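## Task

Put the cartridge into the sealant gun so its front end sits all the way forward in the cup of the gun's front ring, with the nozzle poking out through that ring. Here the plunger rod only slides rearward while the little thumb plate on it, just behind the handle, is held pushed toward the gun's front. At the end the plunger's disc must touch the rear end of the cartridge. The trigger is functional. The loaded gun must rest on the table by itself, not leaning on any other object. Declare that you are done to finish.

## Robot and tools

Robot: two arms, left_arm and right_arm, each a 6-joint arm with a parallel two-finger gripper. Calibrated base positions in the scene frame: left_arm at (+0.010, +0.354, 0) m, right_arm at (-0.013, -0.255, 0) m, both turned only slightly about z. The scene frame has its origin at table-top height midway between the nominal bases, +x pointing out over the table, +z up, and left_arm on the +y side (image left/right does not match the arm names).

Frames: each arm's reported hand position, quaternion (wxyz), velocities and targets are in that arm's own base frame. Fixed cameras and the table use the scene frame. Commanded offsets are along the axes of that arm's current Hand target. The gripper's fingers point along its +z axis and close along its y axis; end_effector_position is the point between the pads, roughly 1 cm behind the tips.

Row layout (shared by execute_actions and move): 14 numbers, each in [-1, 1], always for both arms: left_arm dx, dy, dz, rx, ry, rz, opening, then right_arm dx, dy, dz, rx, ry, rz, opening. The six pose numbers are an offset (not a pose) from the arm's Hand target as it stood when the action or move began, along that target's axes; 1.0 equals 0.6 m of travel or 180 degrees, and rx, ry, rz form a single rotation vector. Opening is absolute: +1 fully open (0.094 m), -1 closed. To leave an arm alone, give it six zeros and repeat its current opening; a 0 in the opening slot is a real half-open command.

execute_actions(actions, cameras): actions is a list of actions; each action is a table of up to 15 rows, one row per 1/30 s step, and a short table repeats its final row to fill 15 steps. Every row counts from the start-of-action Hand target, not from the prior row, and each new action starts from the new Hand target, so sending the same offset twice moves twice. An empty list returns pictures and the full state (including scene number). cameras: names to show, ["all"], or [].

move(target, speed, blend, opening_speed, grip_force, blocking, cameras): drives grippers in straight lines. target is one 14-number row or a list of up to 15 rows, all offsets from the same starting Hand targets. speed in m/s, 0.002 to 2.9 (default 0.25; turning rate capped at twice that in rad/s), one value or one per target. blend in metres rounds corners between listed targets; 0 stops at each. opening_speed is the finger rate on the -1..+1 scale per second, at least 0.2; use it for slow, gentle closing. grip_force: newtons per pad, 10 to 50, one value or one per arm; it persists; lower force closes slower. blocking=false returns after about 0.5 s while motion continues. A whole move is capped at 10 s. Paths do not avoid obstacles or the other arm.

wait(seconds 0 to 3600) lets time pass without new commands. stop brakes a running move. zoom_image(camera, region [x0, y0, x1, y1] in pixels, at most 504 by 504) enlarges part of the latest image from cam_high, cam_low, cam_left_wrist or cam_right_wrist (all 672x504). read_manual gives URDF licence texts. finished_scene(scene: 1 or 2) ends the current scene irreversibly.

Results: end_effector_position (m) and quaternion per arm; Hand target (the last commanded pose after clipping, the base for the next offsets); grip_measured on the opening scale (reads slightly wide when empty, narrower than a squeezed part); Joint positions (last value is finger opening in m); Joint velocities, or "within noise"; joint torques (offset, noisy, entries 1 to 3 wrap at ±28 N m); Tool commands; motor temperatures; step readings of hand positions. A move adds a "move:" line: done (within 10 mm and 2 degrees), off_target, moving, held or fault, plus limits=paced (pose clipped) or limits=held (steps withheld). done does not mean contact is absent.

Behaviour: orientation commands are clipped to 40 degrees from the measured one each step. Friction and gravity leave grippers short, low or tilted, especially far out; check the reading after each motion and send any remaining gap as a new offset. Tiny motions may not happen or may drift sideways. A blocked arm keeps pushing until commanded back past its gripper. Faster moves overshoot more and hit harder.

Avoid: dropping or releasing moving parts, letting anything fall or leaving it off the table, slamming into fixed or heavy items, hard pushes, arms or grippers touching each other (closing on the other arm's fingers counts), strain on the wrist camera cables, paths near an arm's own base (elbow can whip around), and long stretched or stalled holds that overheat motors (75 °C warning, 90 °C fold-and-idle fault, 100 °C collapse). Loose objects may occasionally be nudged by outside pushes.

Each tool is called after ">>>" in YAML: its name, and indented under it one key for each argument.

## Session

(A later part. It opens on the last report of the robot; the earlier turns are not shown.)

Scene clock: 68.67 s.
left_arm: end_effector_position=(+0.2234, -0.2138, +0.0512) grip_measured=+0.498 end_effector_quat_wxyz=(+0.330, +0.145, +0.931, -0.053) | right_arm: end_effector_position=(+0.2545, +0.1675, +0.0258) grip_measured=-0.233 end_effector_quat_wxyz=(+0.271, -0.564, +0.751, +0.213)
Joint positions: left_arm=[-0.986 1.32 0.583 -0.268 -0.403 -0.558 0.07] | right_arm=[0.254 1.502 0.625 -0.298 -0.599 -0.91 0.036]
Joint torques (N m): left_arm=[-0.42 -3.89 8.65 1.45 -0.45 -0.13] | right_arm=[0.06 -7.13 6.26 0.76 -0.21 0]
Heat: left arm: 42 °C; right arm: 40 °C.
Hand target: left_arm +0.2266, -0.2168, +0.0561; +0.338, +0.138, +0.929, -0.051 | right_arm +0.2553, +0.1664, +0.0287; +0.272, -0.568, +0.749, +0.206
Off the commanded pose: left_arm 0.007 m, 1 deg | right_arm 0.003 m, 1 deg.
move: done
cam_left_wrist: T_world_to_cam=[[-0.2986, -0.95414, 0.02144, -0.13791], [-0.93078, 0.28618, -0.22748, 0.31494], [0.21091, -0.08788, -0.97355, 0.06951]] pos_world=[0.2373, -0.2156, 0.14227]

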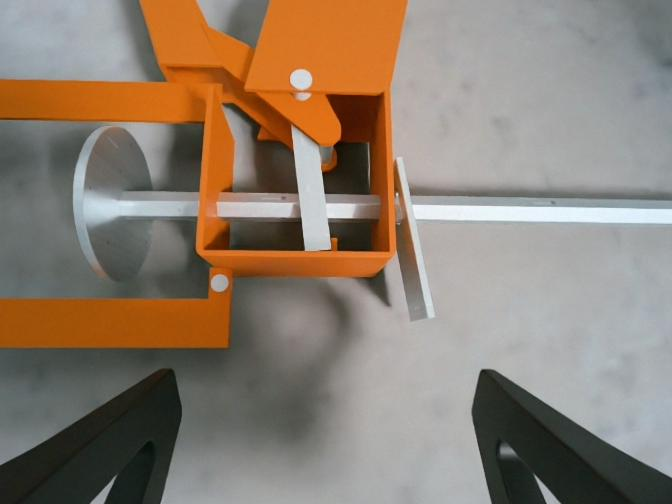

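>>> move:
  target: [-0.03,0.005,0.0317,0,0,0,0.5,0,0,0,0,0,0,-0.5]
  speed: 0.06
  cameras: ["cam_left_wrist","cam_low"]

>>> zoom_image:
  camera: "cam_low"
  region: [380, 230, 460, 290]

Scene clock: 70.10 s.
left_arm: end_effector_position=(+0.2403, -0.2075, +0.0406) grip_measured=+0.498 end_effector_quat_wxyz=(+0.320, +0.142, +0.936, -0.030) | right_arm: end_effector_position=(+0.2545, +0.1675, +0.0258) grip_measured=-0.233 end_effector_quat_wxyz=(+0.271, -0.564, +0.751, +0.213)
Joint positions: left_arm=[-0.924 1.398 0.609 -0.243 -0.393 -0.512 0.07] | right_arm=[0.254 1.502 0.625 -0.298 -0.599 -0.91 0.036]
Joint torques (N m): left_arm=[0.94 -4.37 10.02 1.83 -0.11 0.11] | right_arm=[0.1 -7.13 6.24 0.77 -0.2 0]
Heat: left arm: 42 °C; right arm: 40 °C.
Hand target: left_arm +0.2524, -0.2214, +0.0530; +0.338, +0.138, +0.930, -0.051 | right_arm +0.2553, +0.1664, +0.0287; +0.272, -0.568, +0.749, +0.206
Off the commanded pose: left_arm 0.022 m, 3 deg | right_arm 0.003 m, 1 deg.
move: off_target (left_arm)
cam_left_wrist: T_world_to_cam=[[-0.27884, -0.9602, -0.0164, -0.131], [-0.93964, 0.27631, -0.20183, 0.32553], [0.19833, -0.04087, -0.97928, 0.06927]] pos_world=[0.25561, -0.2129, 0.13139]
Images, in order (width x height): cam_low 672x504, cam_left_wrist 672x504.

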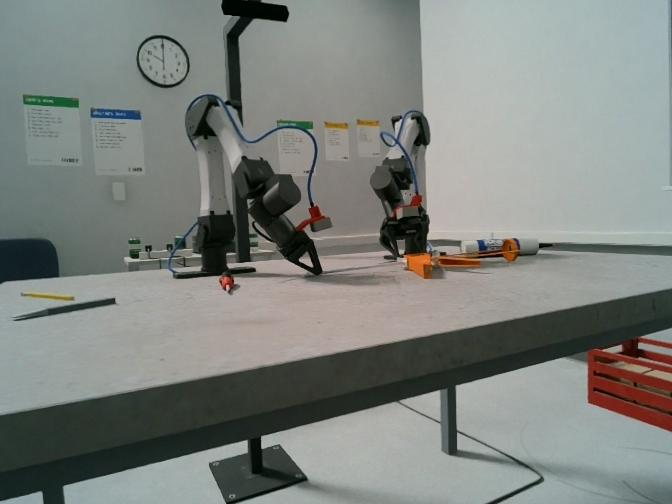

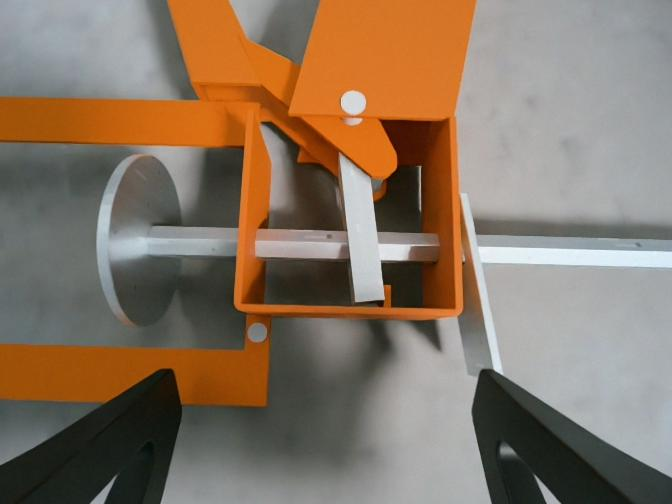

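Scaled by 6.300 from the camera's image (finer frame: 960x720).

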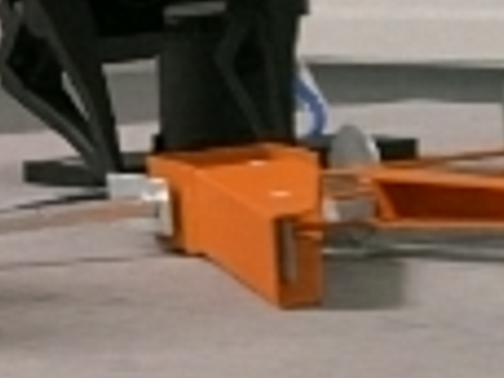

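>>> move:
  target:
    - [0.03,-0.015,-0.0317,0,0,0,0.5,0,0,0,0,0,0,-0.5]
    - [-0.0185,-0.0132,0.0082,0,0,0,0.5,0,0,0,0,0,0,-0.5]
  speed: 0.08
  cameras: ["cam_left_wrist"]

Scene clock: 73.03 s.
left_arm: end_effector_position=(+0.2491, -0.2191, +0.0442) grip_measured=+0.498 end_effector_quat_wxyz=(+0.321, +0.143, +0.936, -0.031) | right_arm: end_effector_position=(+0.2541, +0.1670, +0.0253) grip_measured=-0.233 end_effector_quat_wxyz=(+0.269, -0.563, +0.752, +0.213)
Joint positions: left_arm=[-0.922 1.449 0.667 -0.248 -0.39 -0.511 0.07] | right_arm=[0.254 1.502 0.625 -0.301 -0.596 -0.91 0.036]
Joint torques (N m): left_arm=[1.1 -5.14 9.99 1.81 -0.14 0.15] | right_arm=[0.1 -7.15 6.24 0.79 -0.23 0]
Heat: left arm: 42 °C; right arm: 40 °C.
Hand target: left_arm +0.2612, -0.2325, +0.0565; +0.338, +0.138, +0.930, -0.051 | right_arm +0.2553, +0.1664, +0.0287; +0.272, -0.568, +0.749, +0.206
Off the commanded pose: left_arm 0.022 m, 3 deg | right_arm 0.004 m, 1 deg.
move: off_target (left_arm)
cam_left_wrist: T_world_to_cam=[[-0.27974, -0.95997, -0.01414, -0.13945], [-0.93937, 0.27672, -0.20252, 0.33779], [0.19833, -0.04337, -0.97918, 0.07]] pos_world=[0.26441, -0.22431, 0.13498]

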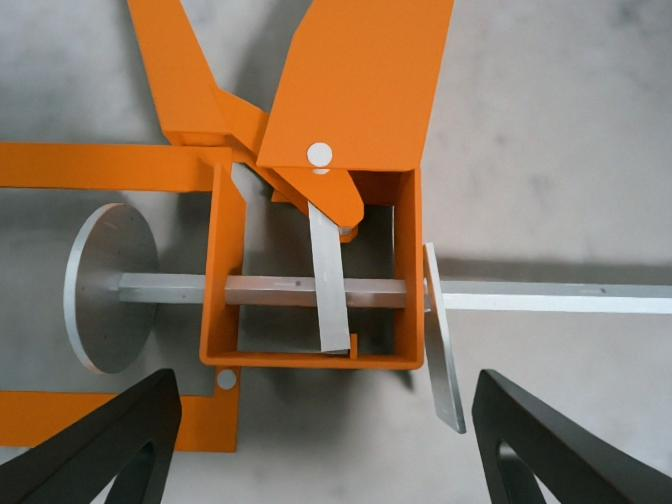

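>>> move:
  target: [0,0.002,0.013,0,0,0,0.5,0,0,0,0,0,0,-0.5]
  speed: 0.06
  cameras: ["cam_left_wrist","cam_low"]

>>> zoom_image:
  camera: "cam_low"
  region: [380, 230, 460, 290]

Scene clock: 74.00 s.
left_arm: end_effector_position=(+0.2549, -0.2206, +0.0399) grip_measured=+0.498 end_effector_quat_wxyz=(+0.322, +0.142, +0.936, -0.033) | right_arm: end_effector_position=(+0.2541, +0.1670, +0.0253) grip_measured=-0.233 end_effector_quat_wxyz=(+0.269, -0.563, +0.752, +0.213)
Joint positions: left_arm=[-0.907 1.476 0.667 -0.211 -0.382 -0.497 0.07] | right_arm=[0.254 1.502 0.625 -0.301 -0.596 -0.91 0.036]
Joint torques (N m): left_arm=[1.1 -5.29 9.66 1.8 -0.12 0.13] | right_arm=[0.09 -7.13 6.24 0.79 -0.22 0]
Heat: left arm: 43 °C; right arm: 40 °C.
Hand target: left_arm +0.2664, -0.2328, +0.0506; +0.338, +0.138, +0.929, -0.051 | right_arm +0.2553, +0.1664, +0.0287; +0.272, -0.568, +0.749, +0.206
Off the commanded pose: left_arm 0.020 m, 3 deg | right_arm 0.004 m, 1 deg.
move: off_target (left_arm)
cam_left_wrist: T_world_to_cam=[[-0.2795, -0.96008, -0.01091, -0.13952], [-0.93903, 0.2757, -0.20542, 0.34255], [0.20023, -0.04717, -0.97861, 0.06318]] pos_world=[0.27002, -0.22542, 0.13067]
Images, in order (width x height): cam_low 672x504, cam_left_wrist 672x504.

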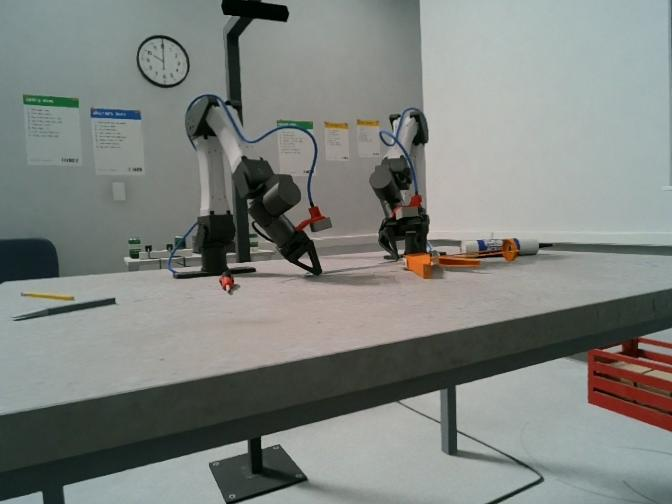

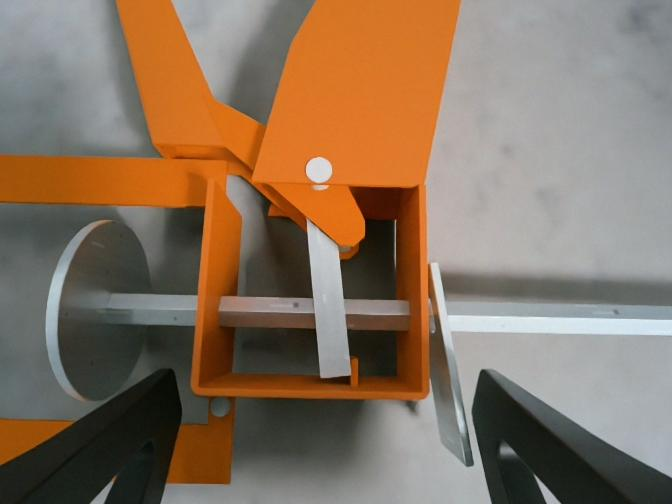

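Scaled by 6.300 from the camera's image (finer frame: 960x720).

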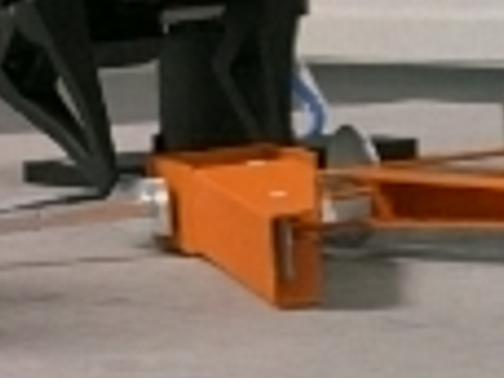

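>>> move:
  target:
    - [0,0,0.007,0,0,0,0.5,0,0,0,0,0,0,-0.5]
    - [0,0,0.007,0,0,0,0.25,0,0,0,0,0,0,-0.5]
  speed: 0.06
  opening_speed: 0.4
  cameras: ["cam_left_wrist","cam_low"]

>>> zoom_image:
  camera: "cam_low"
  region: [380, 230, 460, 290]

Scene clock: 75.73 s.
left_arm: end_effector_position=(+0.2574, -0.2216, +0.0367) grip_measured=+0.255 end_effector_quat_wxyz=(+0.322, +0.143, +0.935, -0.033) | right_arm: end_effector_position=(+0.2542, +0.1669, +0.0252) grip_measured=-0.233 end_effector_quat_wxyz=(+0.269, -0.563, +0.752, +0.212)
Joint positions: left_arm=[-0.901 1.493 0.667 -0.192 -0.378 -0.489 0.059] | right_arm=[0.254 1.502 0.625 -0.301 -0.595 -0.91 0.036]
Joint torques (N m): left_arm=[1.03 -5.48 9.47 1.83 -0.13 0.1] | right_arm=[0.1 -7.12 6.27 0.79 -0.24 0]
Heat: left arm: 43 °C; right arm: 40 °C.
Hand target: left_arm +0.2690, -0.2336, +0.0473; +0.338, +0.138, +0.929, -0.051 | right_arm +0.2553, +0.1664, +0.0287; +0.272, -0.568, +0.749, +0.206
Off the commanded pose: left_arm 0.020 m, 3 deg | right_arm 0.004 m, 1 deg.
move: off_target (left_arm); target 2's new opening was sent with left_arm's hand 0.020 m and 3 deg from that target
cam_left_wrist: T_world_to_cam=[[-0.28173, -0.95942, -0.01156, -0.13917], [-0.93839, 0.27802, -0.20523, 0.3449], [0.20012, -0.04697, -0.97864, 0.05957]] pos_world=[0.27252, -0.22661, 0.12747]
Images, in order (width x height): cam_low 672x504, cam_left_wrist 672x504.

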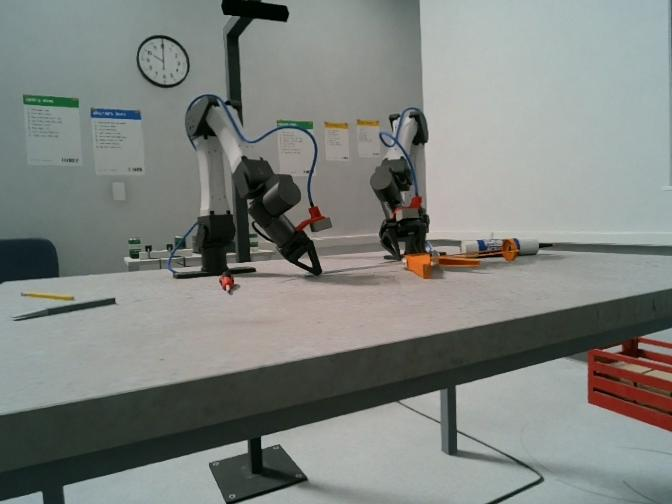

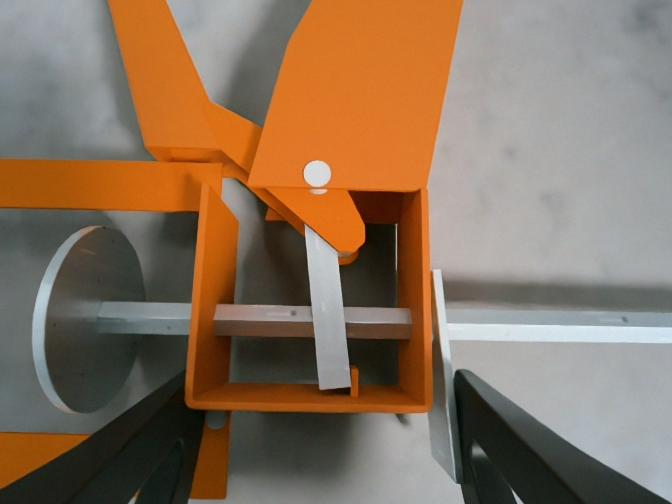

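Scaled by 6.300 from the camera's image (finer frame: 960x720).

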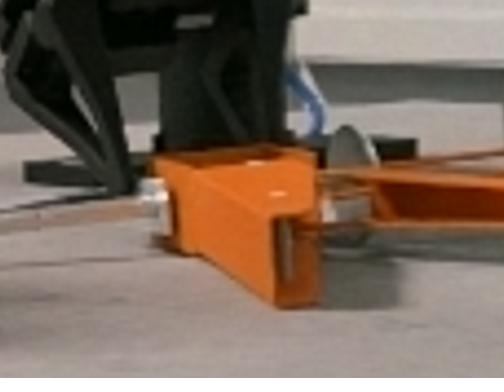

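>>> move:
  target: [0,0,0,0,0,0,0.08,0,0,0,0,0,0,-0.5]
  opening_speed: 0.25
  cameras: ["cam_left_wrist"]

Scene clock: 76.70 s.
left_arm: end_effector_position=(+0.2580, -0.2208, +0.0367) grip_measured=+0.122 end_effector_quat_wxyz=(+0.322, +0.144, +0.935, -0.032) | right_arm: end_effector_position=(+0.2540, +0.1663, +0.0247) grip_measured=-0.233 end_effector_quat_wxyz=(+0.268, -0.564, +0.752, +0.211)
Joint positions: left_arm=[-0.898 1.493 0.667 -0.192 -0.378 -0.484 0.053] | right_arm=[0.254 1.502 0.625 -0.303 -0.592 -0.911 0.036]
Joint torques (N m): left_arm=[0.84 -5.27 9.44 1.85 -0.12 0.06] | right_arm=[0.1 -7.1 6.27 0.81 -0.29 0.01]
Heat: left arm: 43 °C; right arm: 40 °C.
Hand target: left_arm +0.2690, -0.2336, +0.0473; +0.338, +0.138, +0.929, -0.051 | right_arm +0.2553, +0.1664, +0.0287; +0.272, -0.568, +0.749, +0.207
Off the commanded pose: left_arm 0.020 m, 3 deg | right_arm 0.004 m, 1 deg.
move: done
cam_left_wrist: T_world_to_cam=[[-0.28254, -0.95915, -0.01459, -0.13784], [-0.938, 0.27943, -0.20514, 0.34552], [0.20083, -0.04428, -0.97862, 0.05989]] pos_world=[0.27313, -0.22611, 0.12748]

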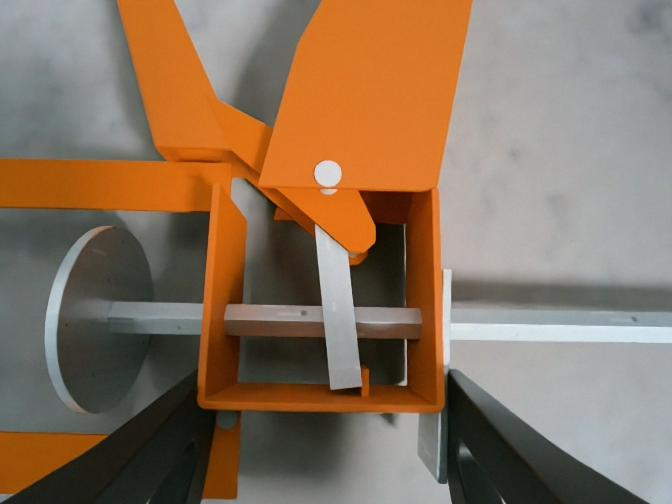

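>>> move:
  target: [0,0,0,0,0,0,0.08,0.0385,0,-0.032,0,0,0,-0.5]
  speed: 0.05
  cameras: ["cam_left_wrist"]

Scene clock: 77.97 s.
left_arm: end_effector_position=(+0.2598, -0.2278, +0.0385) grip_measured=+0.120 end_effector_quat_wxyz=(+0.324, +0.144, +0.934, -0.046) | right_arm: end_effector_position=(+0.2521, +0.1487, +0.0316) grip_measured=-0.233 end_effector_quat_wxyz=(+0.283, -0.558, +0.747, +0.225)
Joint positions: left_arm=[-0.898 1.499 0.672 -0.169 -0.36 -0.485 0.053] | right_arm=[0.158 1.473 0.613 -0.358 -0.664 -1.003 0.036]
Joint torques (N m): left_arm=[0.7 -5.83 9.17 1.65 -0.28 0.07] | right_arm=[-1.62 -7.72 4.96 0.42 0.03 -0.37]
Heat: left arm: 44 °C; right arm: 40 °C.
Hand target: left_arm +0.2690, -0.2336, +0.0474; +0.338, +0.138, +0.929, -0.051 | right_arm +0.2471, +0.1375, +0.0286; +0.272, -0.568, +0.749, +0.207
Off the commanded pose: left_arm 0.014 m, 2 deg | right_arm 0.013 m, 3 deg.
move: off_target (right_arm)
cam_left_wrist: T_world_to_cam=[[-0.29094, -0.95668, 0.01121, -0.14222], [-0.93517, 0.28189, -0.21447, 0.34962], [0.20202, -0.07288, -0.97667, 0.05409]] pos_world=[0.27465, -0.23067, 0.12941]

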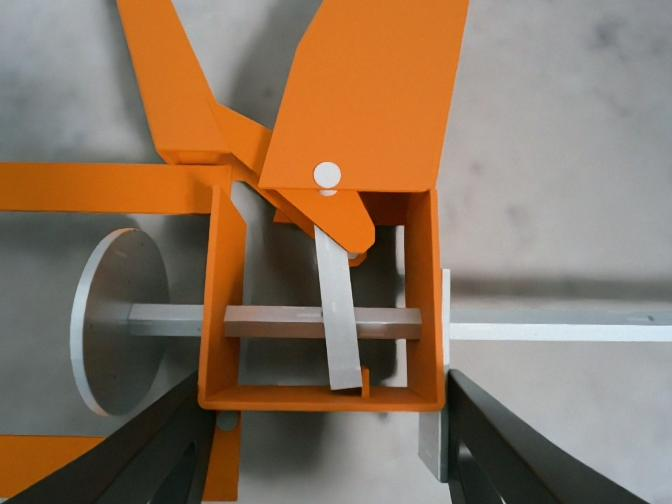

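>>> move:
  target: [0,0,0,0,0,0,0.08,0.032,0,-0.0267,0,0,0,-0.5]
  speed: 0.05
  cameras: ["cam_left_wrist"]

Scene clock: 79.13 s.
left_arm: end_effector_position=(+0.2602, -0.2324, +0.0407) grip_measured=+0.119 end_effector_quat_wxyz=(+0.326, +0.145, +0.932, -0.054) | right_arm: end_effector_position=(+0.2462, +0.1278, +0.0347) grip_measured=-0.233 end_effector_quat_wxyz=(+0.292, -0.555, +0.743, +0.233)
Joint positions: left_arm=[-0.901 1.499 0.677 -0.159 -0.35 -0.485 0.053] | right_arm=[0.052 1.451 0.601 -0.438 -0.721 -1.123 0.036]
Joint torques (N m): left_arm=[1.02 -5.72 8.88 1.59 -0.36 0.04] | right_arm=[-1.88 -7.15 5.16 0.21 0.3 -0.46]
Heat: left arm: 44 °C; right arm: 40 °C.
Hand target: left_arm +0.2689, -0.2336, +0.0473; +0.338, +0.138, +0.929, -0.051 | right_arm +0.2404, +0.1133, +0.0285; +0.272, -0.568, +0.749, +0.206
Off the commanded pose: left_arm 0.011 m, 2 deg | right_arm 0.017 m, 4 deg.
move: off_target (right_arm)
cam_left_wrist: T_world_to_cam=[[-0.29888, -0.95395, 0.02553, -0.14437], [-0.93232, 0.28619, -0.22109, 0.35223], [0.20361, -0.08988, -0.97492, 0.05139]] pos_world=[0.27478, -0.23391, 0.13167]

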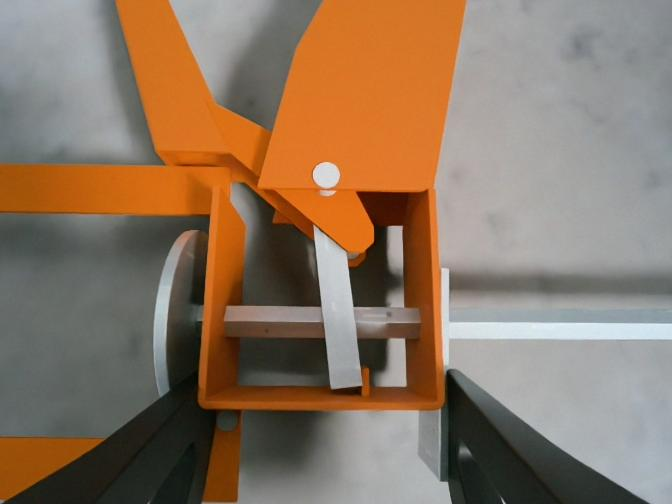

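>>> move:
  target: [0,0,0,0,0,0,0.08,0.0154,0,-0.0128,0,0,0,-0.5]
  speed: 0.04
  cameras: ["cam_left_wrist","cam_low"]

>>> zoom_image:
  camera: "cam_low"
  region: [380, 230, 460, 290]

Scene clock: 80.17 s.
left_arm: end_effector_position=(+0.2591, -0.2392, +0.0428) grip_measured=+0.116 end_effector_quat_wxyz=(+0.327, +0.150, +0.931, -0.067) | right_arm: end_effector_position=(+0.2439, +0.1198, +0.0378) grip_measured=-0.233 end_effector_quat_wxyz=(+0.300, -0.552, +0.740, +0.241)
Joint positions: left_arm=[-0.908 1.499 0.68 -0.145 -0.333 -0.484 0.052] | right_arm=[0.001 1.447 0.601 -0.477 -0.758 -1.183 0.036]
Joint torques (N m): left_arm=[1.65 -5.89 8.53 1.46 -0.54 0.05] | right_arm=[-2.15 -6.94 5.12 0.08 0.55 -0.52]
Heat: left arm: 44 °C; right arm: 40 °C.
Hand target: left_arm +0.2689, -0.2335, +0.0473; +0.338, +0.138, +0.930, -0.051 | right_arm +0.2371, +0.1018, +0.0285; +0.272, -0.567, +0.749, +0.207
Off the commanded pose: left_arm 0.012 m, 3 deg | right_arm 0.021 m, 6 deg.
move: off_target (right_arm)
cam_left_wrist: T_world_to_cam=[[-0.31533, -0.94787, 0.04592, -0.14652], [-0.92732, 0.29749, -0.22711, 0.35537], [0.20161, -0.1142, -0.97279, 0.04767]] pos_world=[0.27372, -0.23916, 0.13381]
Images, in order (width x height): cam_low 672x504, cam_left_wrist 672x504.

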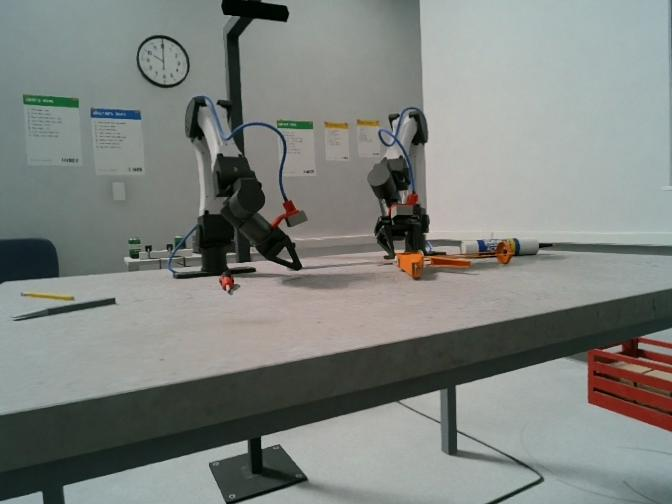

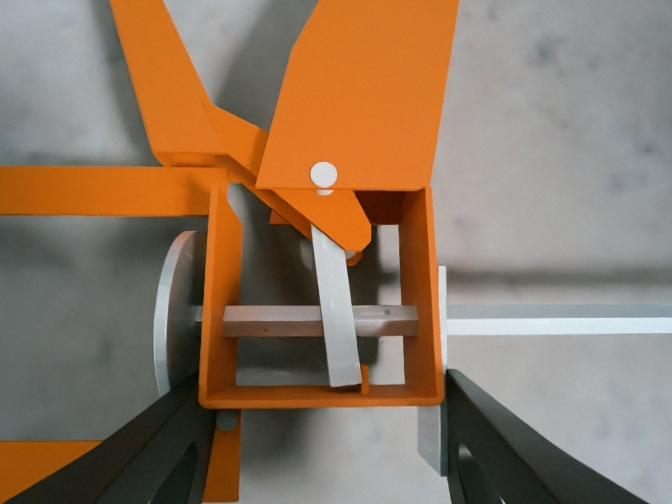

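Scaled by 6.300 from the camera's image (finer frame: 960x720).

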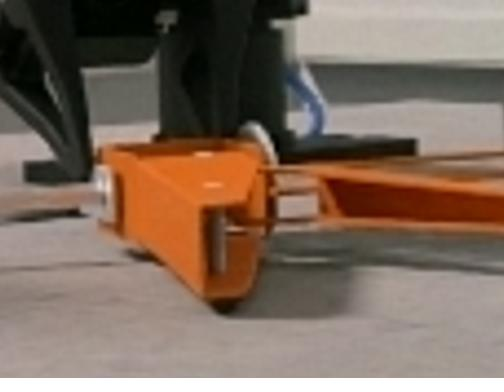

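>>> move:
  target: [0,0,0,0,0,0,0.08,-0.023,0,0.0192,0,0,0,-0.5]
  speed: 0.05
  cameras: ["all"]

Scene clock: 81.70 s.
left_arm: end_effector_position=(+0.2580, -0.2379, +0.0403) grip_measured=+0.116 end_effector_quat_wxyz=(+0.323, +0.154, +0.932, -0.062) | right_arm: end_effector_position=(+0.2416, +0.1245, +0.0318) grip_measured=-0.233 end_effector_quat_wxyz=(+0.278, -0.554, +0.750, +0.230)
Joint positions: left_arm=[-0.908 1.504 0.68 -0.152 -0.333 -0.477 0.052] | right_arm=[0.051 1.447 0.601 -0.468 -0.7 -1.128 0.036]
Joint torques (N m): left_arm=[1.61 -6.24 8.54 1.53 -0.53 0] | right_arm=[0.28 -6.24 5.45 0.63 0.14 -0.17]
Heat: left arm: 44 °C; right arm: 40 °C.
Hand target: left_arm +0.2689, -0.2335, +0.0473; +0.338, +0.138, +0.930, -0.051 | right_arm +0.2420, +0.1191, +0.0285; +0.272, -0.568, +0.749, +0.206
Off the commanded pose: left_arm 0.014 m, 3 deg | right_arm 0.006 m, 3 deg.
move: off_target (right_arm)
cam_left_wrist: T_world_to_cam=[[-0.32037, -0.94663, 0.03536, -0.14347], [-0.92697, 0.30558, -0.21761, 0.35488], [0.19519, -0.10249, -0.9754, 0.05008]] pos_world=[0.27322, -0.23912, 0.13115]
cam_right_wrist: T_world_to_cam=[[0.94984, -0.30986, -0.04231, -0.18898], [-0.30605, -0.89316, -0.32955, 0.23447], [0.06432, 0.32597, -0.94319, 0.06428]] pos_world=[0.24712, 0.12991, 0.1299]

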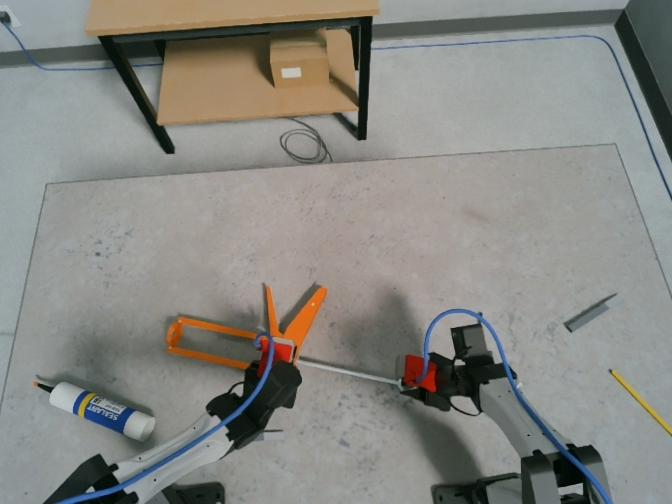

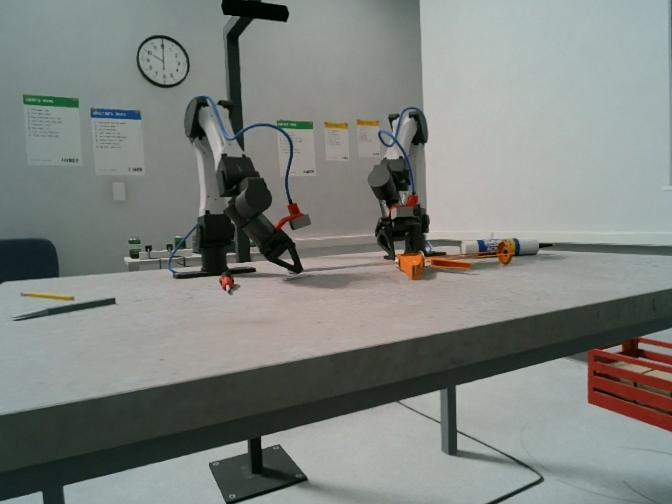

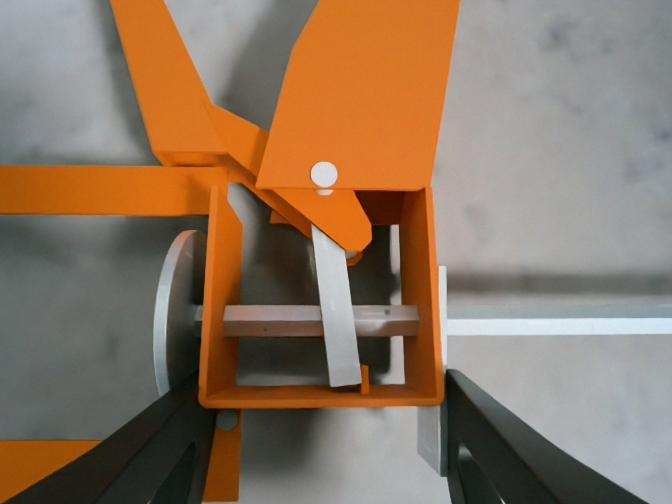

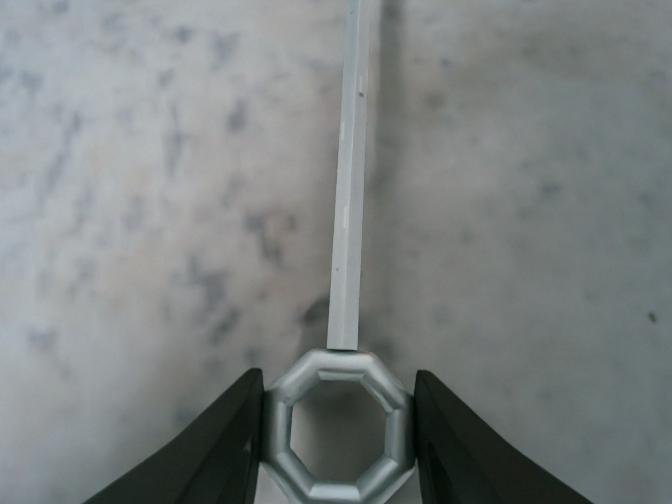

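>>> move:
  target: [0,0,0,0,0,0,0.5,0,0,0,0,0,0,-0.5]
  opening_speed: 0.6
  cameras: ["cam_left_wrist"]

>>> move:
  target:
    - [0,0,-0.05,0,0,0,0.5,0,0,0,0,0,0,-0.5]
    - [0,0,-0.15,0,0,0,0.5,0,0,0,0,0,0,-0.5]
  speed: 0.1
  blend: 0.01
  cameras: ["cam_left_wrist","cam_high"]

Scene clock: 82.77 s.
left_arm: end_effector_position=(+0.2563, -0.2435, +0.0406) grip_measured=+0.497 end_effector_quat_wxyz=(+0.320, +0.158, +0.931, -0.077) | right_arm: end_effector_position=(+0.2437, +0.1249, +0.0320) grip_measured=-0.233 end_effector_quat_wxyz=(+0.281, -0.556, +0.749, +0.226)
Joint positions: left_arm=[-0.908 1.504 0.68 -0.14 -0.304 -0.475 0.07] | right_arm=[0.054 1.447 0.601 -0.456 -0.696 -1.125 0.036]
Joint torques (N m): left_arm=[1.65 -6.43 8.51 1.4 -0.78 -0.02] | right_arm=[0.08 -6.27 5.42 0.54 0.1 -0.19]
Heat: left arm: 44 °C; right arm: 40 °C.
Hand target: left_arm +0.2690, -0.2335, +0.0473; +0.338, +0.138, +0.929, -0.051 | right_arm +0.2420, +0.1191, +0.0285; +0.272, -0.568, +0.749, +0.206
Off the commanded pose: left_arm 0.017 m, 4 deg | right_arm 0.007 m, 3 deg.
move: done
cam_left_wrist: T_world_to_cam=[[-0.33694, -0.93958, 0.06056, -0.14436], [-0.92365, 0.31738, -0.2148, 0.35695], [0.18259, -0.12831, -0.97478, 0.04716]] pos_world=[0.27244, -0.24288, 0.13139]

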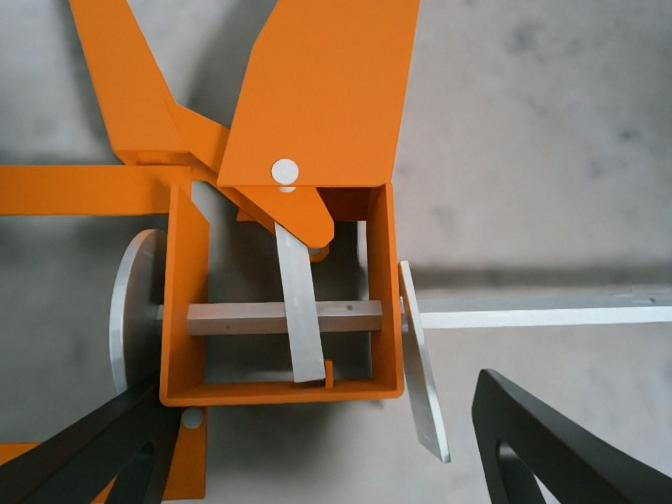

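Scene clock: 84.60 s.
left_arm: end_effector_position=(+0.2083, -0.2096, +0.0978) grip_measured=+0.498 end_effector_quat_wxyz=(+0.318, +0.150, +0.935, -0.038) | right_arm: end_effector_position=(+0.2418, +0.1249, +0.0305) grip_measured=-0.233 end_effector_quat_wxyz=(+0.277, -0.561, +0.747, +0.224)
Joint positions: left_arm=[-1.036 1.22 0.737 -0.583 -0.43 -0.606 0.07] | right_arm=[0.059 1.447 0.601 -0.464 -0.687 -1.135 0.036]
Joint torques (N m): left_arm=[-0.31 -5.37 10.96 1.32 -0.46 -0.15] | right_arm=[-0.47 -6.22 5.45 0.6 -0.01 -0.09]
Heat: left arm: 44 °C; right arm: 40 °C.
Hand target: left_arm +0.2136, -0.2166, +0.1162; +0.338, +0.138, +0.930, -0.051 | right_arm +0.2420, +0.1191, +0.0285; +0.272, -0.568, +0.749, +0.206
Off the commanded pose: left_arm 0.020 m, 3 deg | right_arm 0.006 m, 2 deg.
move: off_target (left_arm)
cam_left_wrist: T_world_to_cam=[[-0.29749, -0.95471, -0.00549, -0.13709], [-0.93542, 0.29262, -0.1984, 0.30984], [0.19102, -0.05389, -0.98011, 0.13034]] pos_world=[0.22415, -0.21452, 0.18846]
Images, in order (width x height): cam_high 672x504, cam_left_wrist 672x504.

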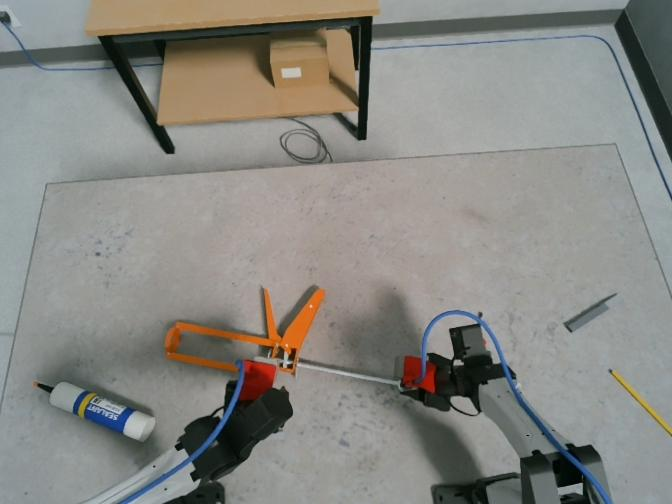

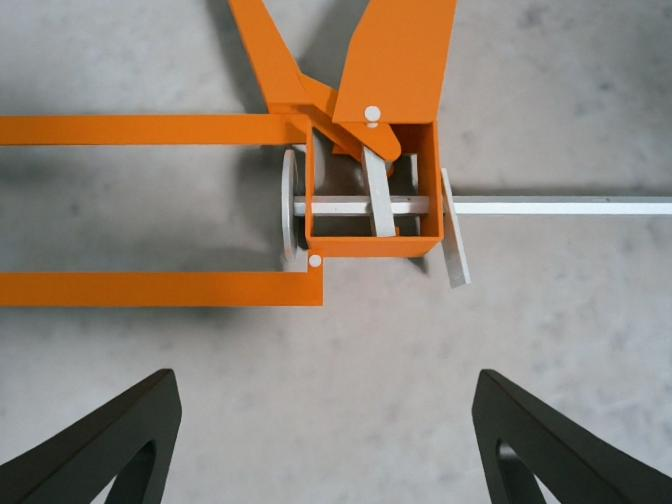

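>>> move:
  target: [0,0,-0.05,0,0,0,0.5,0,0,0,0,0,0,0.3]
  opening_speed: 1

>>> move:
  target: [0,0,-0.1,0,0,0,0.5,0,0,-0.2,0,0,0,0.3]
  speed: 0.2
  cameras: ["cam_high","cam_low"]

>>> zoom_image:
  camera: "cam_high"
  region: [10, 300, 330, 490]

Scene clock: 85.97 s.
left_arm: end_effector_position=(+0.1912, -0.2056, +0.1232) grip_measured=+0.498 end_effector_quat_wxyz=(+0.321, +0.149, +0.934, -0.040) | right_arm: end_effector_position=(+0.2429, +0.1208, +0.0274) grip_measured=+0.298 end_effector_quat_wxyz=(+0.271, -0.565, +0.750, +0.210)
Joint positions: left_arm=[-1.102 1.149 0.797 -0.733 -0.464 -0.669 0.07] | right_arm=[0.059 1.447 0.601 -0.464 -0.657 -1.142 0.061]
Joint torques (N m): left_arm=[-0.39 -4.36 10.81 1.25 -0.44 -0.15] | right_arm=[-0.39 -6.26 5.38 0.61 -0.36 -0.03]
Heat: left arm: 44 °C; right arm: 40 °C.
Hand target: left_arm +0.1952, -0.2110, +0.1392; +0.338, +0.138, +0.929, -0.051 | right_arm +0.2420, +0.1191, +0.0285; +0.272, -0.568, +0.749, +0.206
Off the commanded pose: left_arm 0.017 m, 3 deg | right_arm 0.002 m, 1 deg.
move: off_target (left_arm)

Scene clock: 87.70 s.
left_arm: end_effector_position=(+0.1557, -0.1957, +0.1695) grip_measured=+0.498 end_effector_quat_wxyz=(+0.322, +0.149, +0.934, -0.038) | right_arm: end_effector_position=(+0.2168, +0.0453, +0.1136) grip_measured=+0.298 end_effector_quat_wxyz=(+0.264, -0.566, +0.753, +0.205)
Joint positions: left_arm=[-1.263 1.078 0.952 -1.04 -0.538 -0.834 0.07] | right_arm=[-0.311 1.312 0.888 -1.185 -0.68 -1.614 0.061]
Joint torques (N m): left_arm=[-0.34 -3.1 10.95 1.03 -0.55 -0.14] | right_arm=[-0.5 -3.28 8.51 0 -0.61 -0.02]
Heat: left arm: 45 °C; right arm: 40 °C.
Hand target: left_arm +0.1583, -0.1997, +0.1852; +0.338, +0.138, +0.930, -0.051 | right_arm +0.2212, +0.0449, +0.1205; +0.272, -0.568, +0.749, +0.206
Off the commanded pose: left_arm 0.016 m, 3 deg | right_arm 0.008 m, 1 deg.
move: off_target (left_arm)

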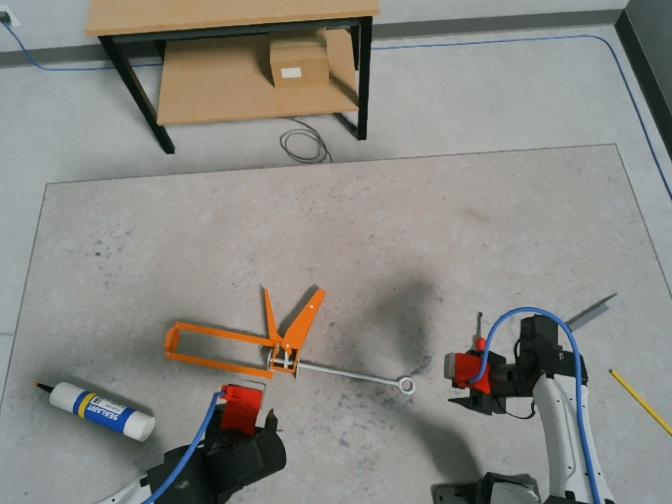

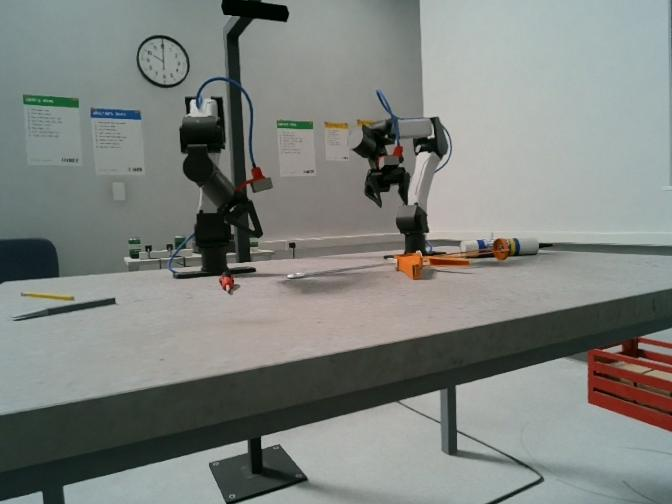

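Scaled by 1.575 from the camera's image (finer frame: 960x720).

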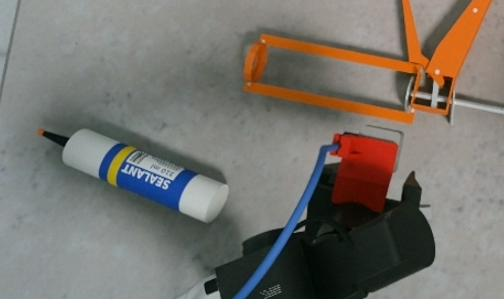

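>>> move:
  target:
    - [-0.1525,0.3463,-0.0147,-0.08,0.09,-0.21,0.5,0,0,0,0,0,0,0.3]
    - [0.073,0.5458,-0.0512,-0.1574,0.1828,-0.4315,1,0,0,0,0,0,0,0.3]
  speed: 0.3
  blend: 0.05
  cameras: ["cam_left_wrist","cam_high"]

Scene clock: 93.47 s.
left_arm: end_effector_position=(+0.2072, +0.1315, +0.1839) grip_measured=+0.998 end_effector_quat_wxyz=(+0.015, -0.531, +0.847, +0.005) | right_arm: end_effector_position=(+0.2167, +0.0453, +0.1136) grip_measured=+0.298 end_effector_quat_wxyz=(+0.264, -0.567, +0.753, +0.205)
Joint positions: left_arm=[0.558 1.465 1.448 -1.524 -0.01 -0.562 0.094] | right_arm=[-0.311 1.312 0.888 -1.185 -0.68 -1.614 0.061]
Joint torques (N m): left_arm=[1.06 -5.31 5.79 0.22 0.08 0.05] | right_arm=[-0.49 -3.26 8.51 0 -0.61 -0.03]
Heat: left arm: 45 °C; right arm: 41 °C.
Hand target: left_arm +0.2027, +0.1291, +0.1802; +0.000, -0.532, +0.847, +0.000 | right_arm +0.2212, +0.0449, +0.1205; +0.272, -0.567, +0.749, +0.206
Off the commanded pose: left_arm 0.006 m, 2 deg | right_arm 0.008 m, 1 deg.
move: done
cam_left_wrist: T_world_to_cam=[[0.9073, -0.42012, 0.01779, -0.13545], [-0.39003, -0.82501, 0.40895, 0.14836], [-0.15713, -0.37797, -0.91239, 0.33558]] pos_world=[0.23349, 0.19234, 0.24792]
Images, in order (width x height): cam_high 672x504, cam_left_wrist 672x504.

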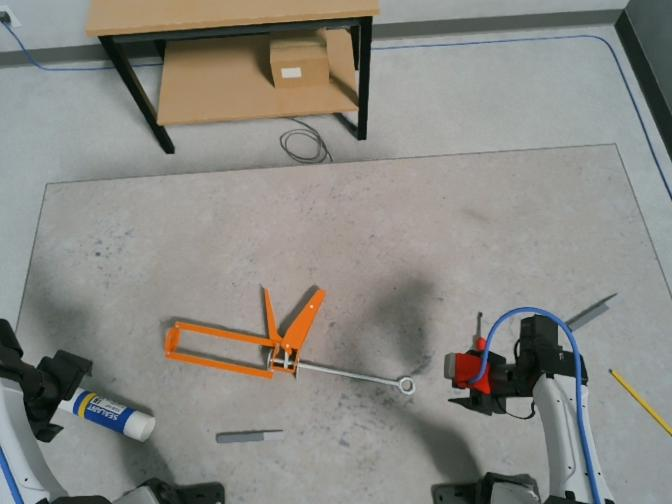

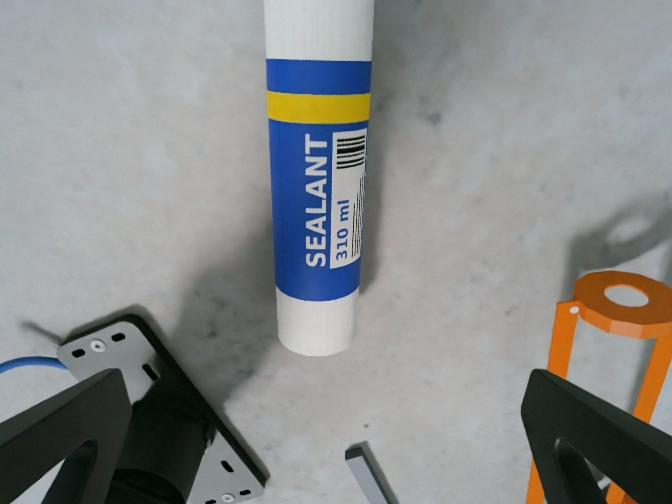

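>>> move:
  target: [-0.0062,0.0098,0.1333,0,0,0.0044,1,0,0,0,0,0,0,0.3]
  speed: 0.2
  cameras: ["cam_left_wrist"]

Scene clock: 95.40 s.
left_arm: end_effector_position=(+0.1974, +0.1335, +0.1012) grip_measured=+0.998 end_effector_quat_wxyz=(-0.009, -0.528, +0.849, +0.005) | right_arm: end_effector_position=(+0.2167, +0.0453, +0.1136) grip_measured=+0.298 end_effector_quat_wxyz=(+0.264, -0.567, +0.753, +0.205)
Joint positions: left_arm=[0.587 1.465 1.118 -1.242 -0.01 -0.524 0.094] | right_arm=[-0.311 1.312 0.888 -1.185 -0.68 -1.614 0.061]
Joint torques (N m): left_arm=[1.1 -6.78 5.52 0.51 0.07 0.15] | right_arm=[-0.51 -3.25 8.51 0.01 -0.62 -0.03]
Heat: left arm: 45 °C; right arm: 41 °C.
Hand target: left_arm +0.1990, +0.1350, +0.1003; +0.000, -0.527, +0.850, +0.000 | right_arm +0.2212, +0.0449, +0.1205; +0.272, -0.567, +0.749, +0.206
Off the commanded pose: left_arm 0.002 m, 1 deg | right_arm 0.008 m, 1 deg.
move: done
cam_left_wrist: T_world_to_cam=[[0.90392, -0.42763, -0.00805, -0.11993], [-0.37951, -0.8106, 0.44598, 0.17225], [-0.19724, -0.40008, -0.89501, 0.26843]] pos_world=[0.22673, 0.19573, 0.16247]

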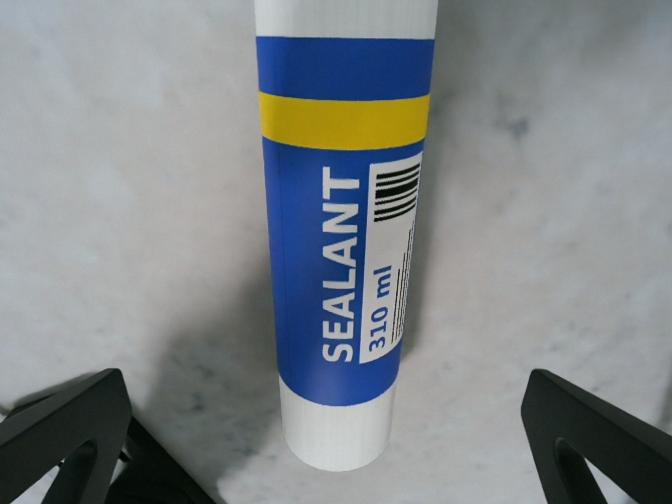

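>>> move:
  target: [-0.0123,-0.0042,0.1055,0,0,-0.003,1,0,0,0,0,0,0,0.3]
  speed: 0.15
  cameras: ["cam_left_wrist","cam_low"]

Scene clock: 97.00 s.
left_arm: end_effector_position=(+0.2035, +0.1393, +0.0414) grip_measured=+0.998 end_effector_quat_wxyz=(-0.002, -0.530, +0.848, +0.005) | right_arm: end_effector_position=(+0.2167, +0.0453, +0.1136) grip_measured=+0.298 end_effector_quat_wxyz=(+0.264, -0.567, +0.753, +0.205)
Joint positions: left_arm=[0.593 1.537 0.94 -0.977 -0.01 -0.524 0.094] | right_arm=[-0.311 1.312 0.888 -1.185 -0.68 -1.614 0.061]
Joint torques (N m): left_arm=[1.11 -5.38 5.44 0.55 0.07 0.1] | right_arm=[-0.49 -3.25 8.5 0.01 -0.62 -0.03]
Motor temperatures (°C): left_arm=[26 40 44 31 28 27 27] | right_arm=[29 35 42 32 28 28 31]
Heat: left arm: 44 °C; right arm: 42 °C.
Hand target: left_arm +0.2045, +0.1405, +0.0369; +0.000, -0.530, +0.848, +0.000 | right_arm +0.2212, +0.0449, +0.1205; +0.272, -0.567, +0.749, +0.206
Off the commanded pose: left_arm 0.005 m, 1 deg | right_arm 0.008 m, 1 deg.
move: done
cam_left_wrist: T_world_to_cam=[[0.90625, -0.42275, 0.00002, -0.12509], [-0.38088, -0.81646, 0.43397, 0.20755], [-0.18344, -0.39329, -0.90093, 0.21498]] pos_world=[0.23185, 0.20112, 0.10362]
Images, in order (width x height): cam_low 672x504, cam_left_wrist 672x504.

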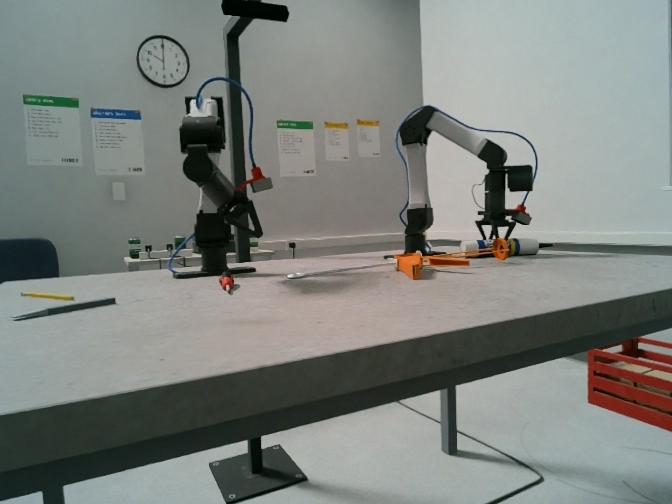

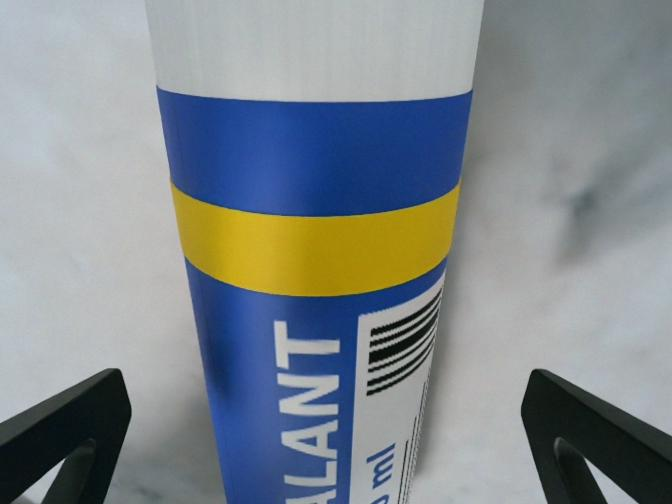

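>>> move:
  target: [0,0,0,0,0,0,-0.08,0,0,0,0,0,0,0.3]
  opening_speed: 0.8
  grip_force: [50,50]

Scene clock: 98.67 s.
left_arm: end_effector_position=(+0.2039, +0.1393, +0.0414) grip_measured=-0.013 end_effector_quat_wxyz=(-0.001, -0.530, +0.848, +0.004) | right_arm: end_effector_position=(+0.2167, +0.0453, +0.1136) grip_measured=+0.298 end_effector_quat_wxyz=(+0.264, -0.567, +0.753, +0.205)
Joint positions: left_arm=[0.593 1.537 0.94 -0.976 -0.009 -0.524 0.046] | right_arm=[-0.311 1.312 0.888 -1.185 -0.68 -1.614 0.061]
Joint torques (N m): left_arm=[1.1 -5.41 5.53 0.58 0.07 0.1] | right_arm=[-0.51 -3.3 8.53 0.01 -0.61 -0.02]
Heat: left arm: 44 °C; right arm: 42 °C.
Hand target: left_arm +0.2045, +0.1405, +0.0369; +0.000, -0.530, +0.848, +0.000 | right_arm +0.2212, +0.0449, +0.1205; +0.272, -0.567, +0.749, +0.206
Off the commanded pose: left_arm 0.005 m, 1 deg | right_arm 0.008 m, 1 deg.
move: done


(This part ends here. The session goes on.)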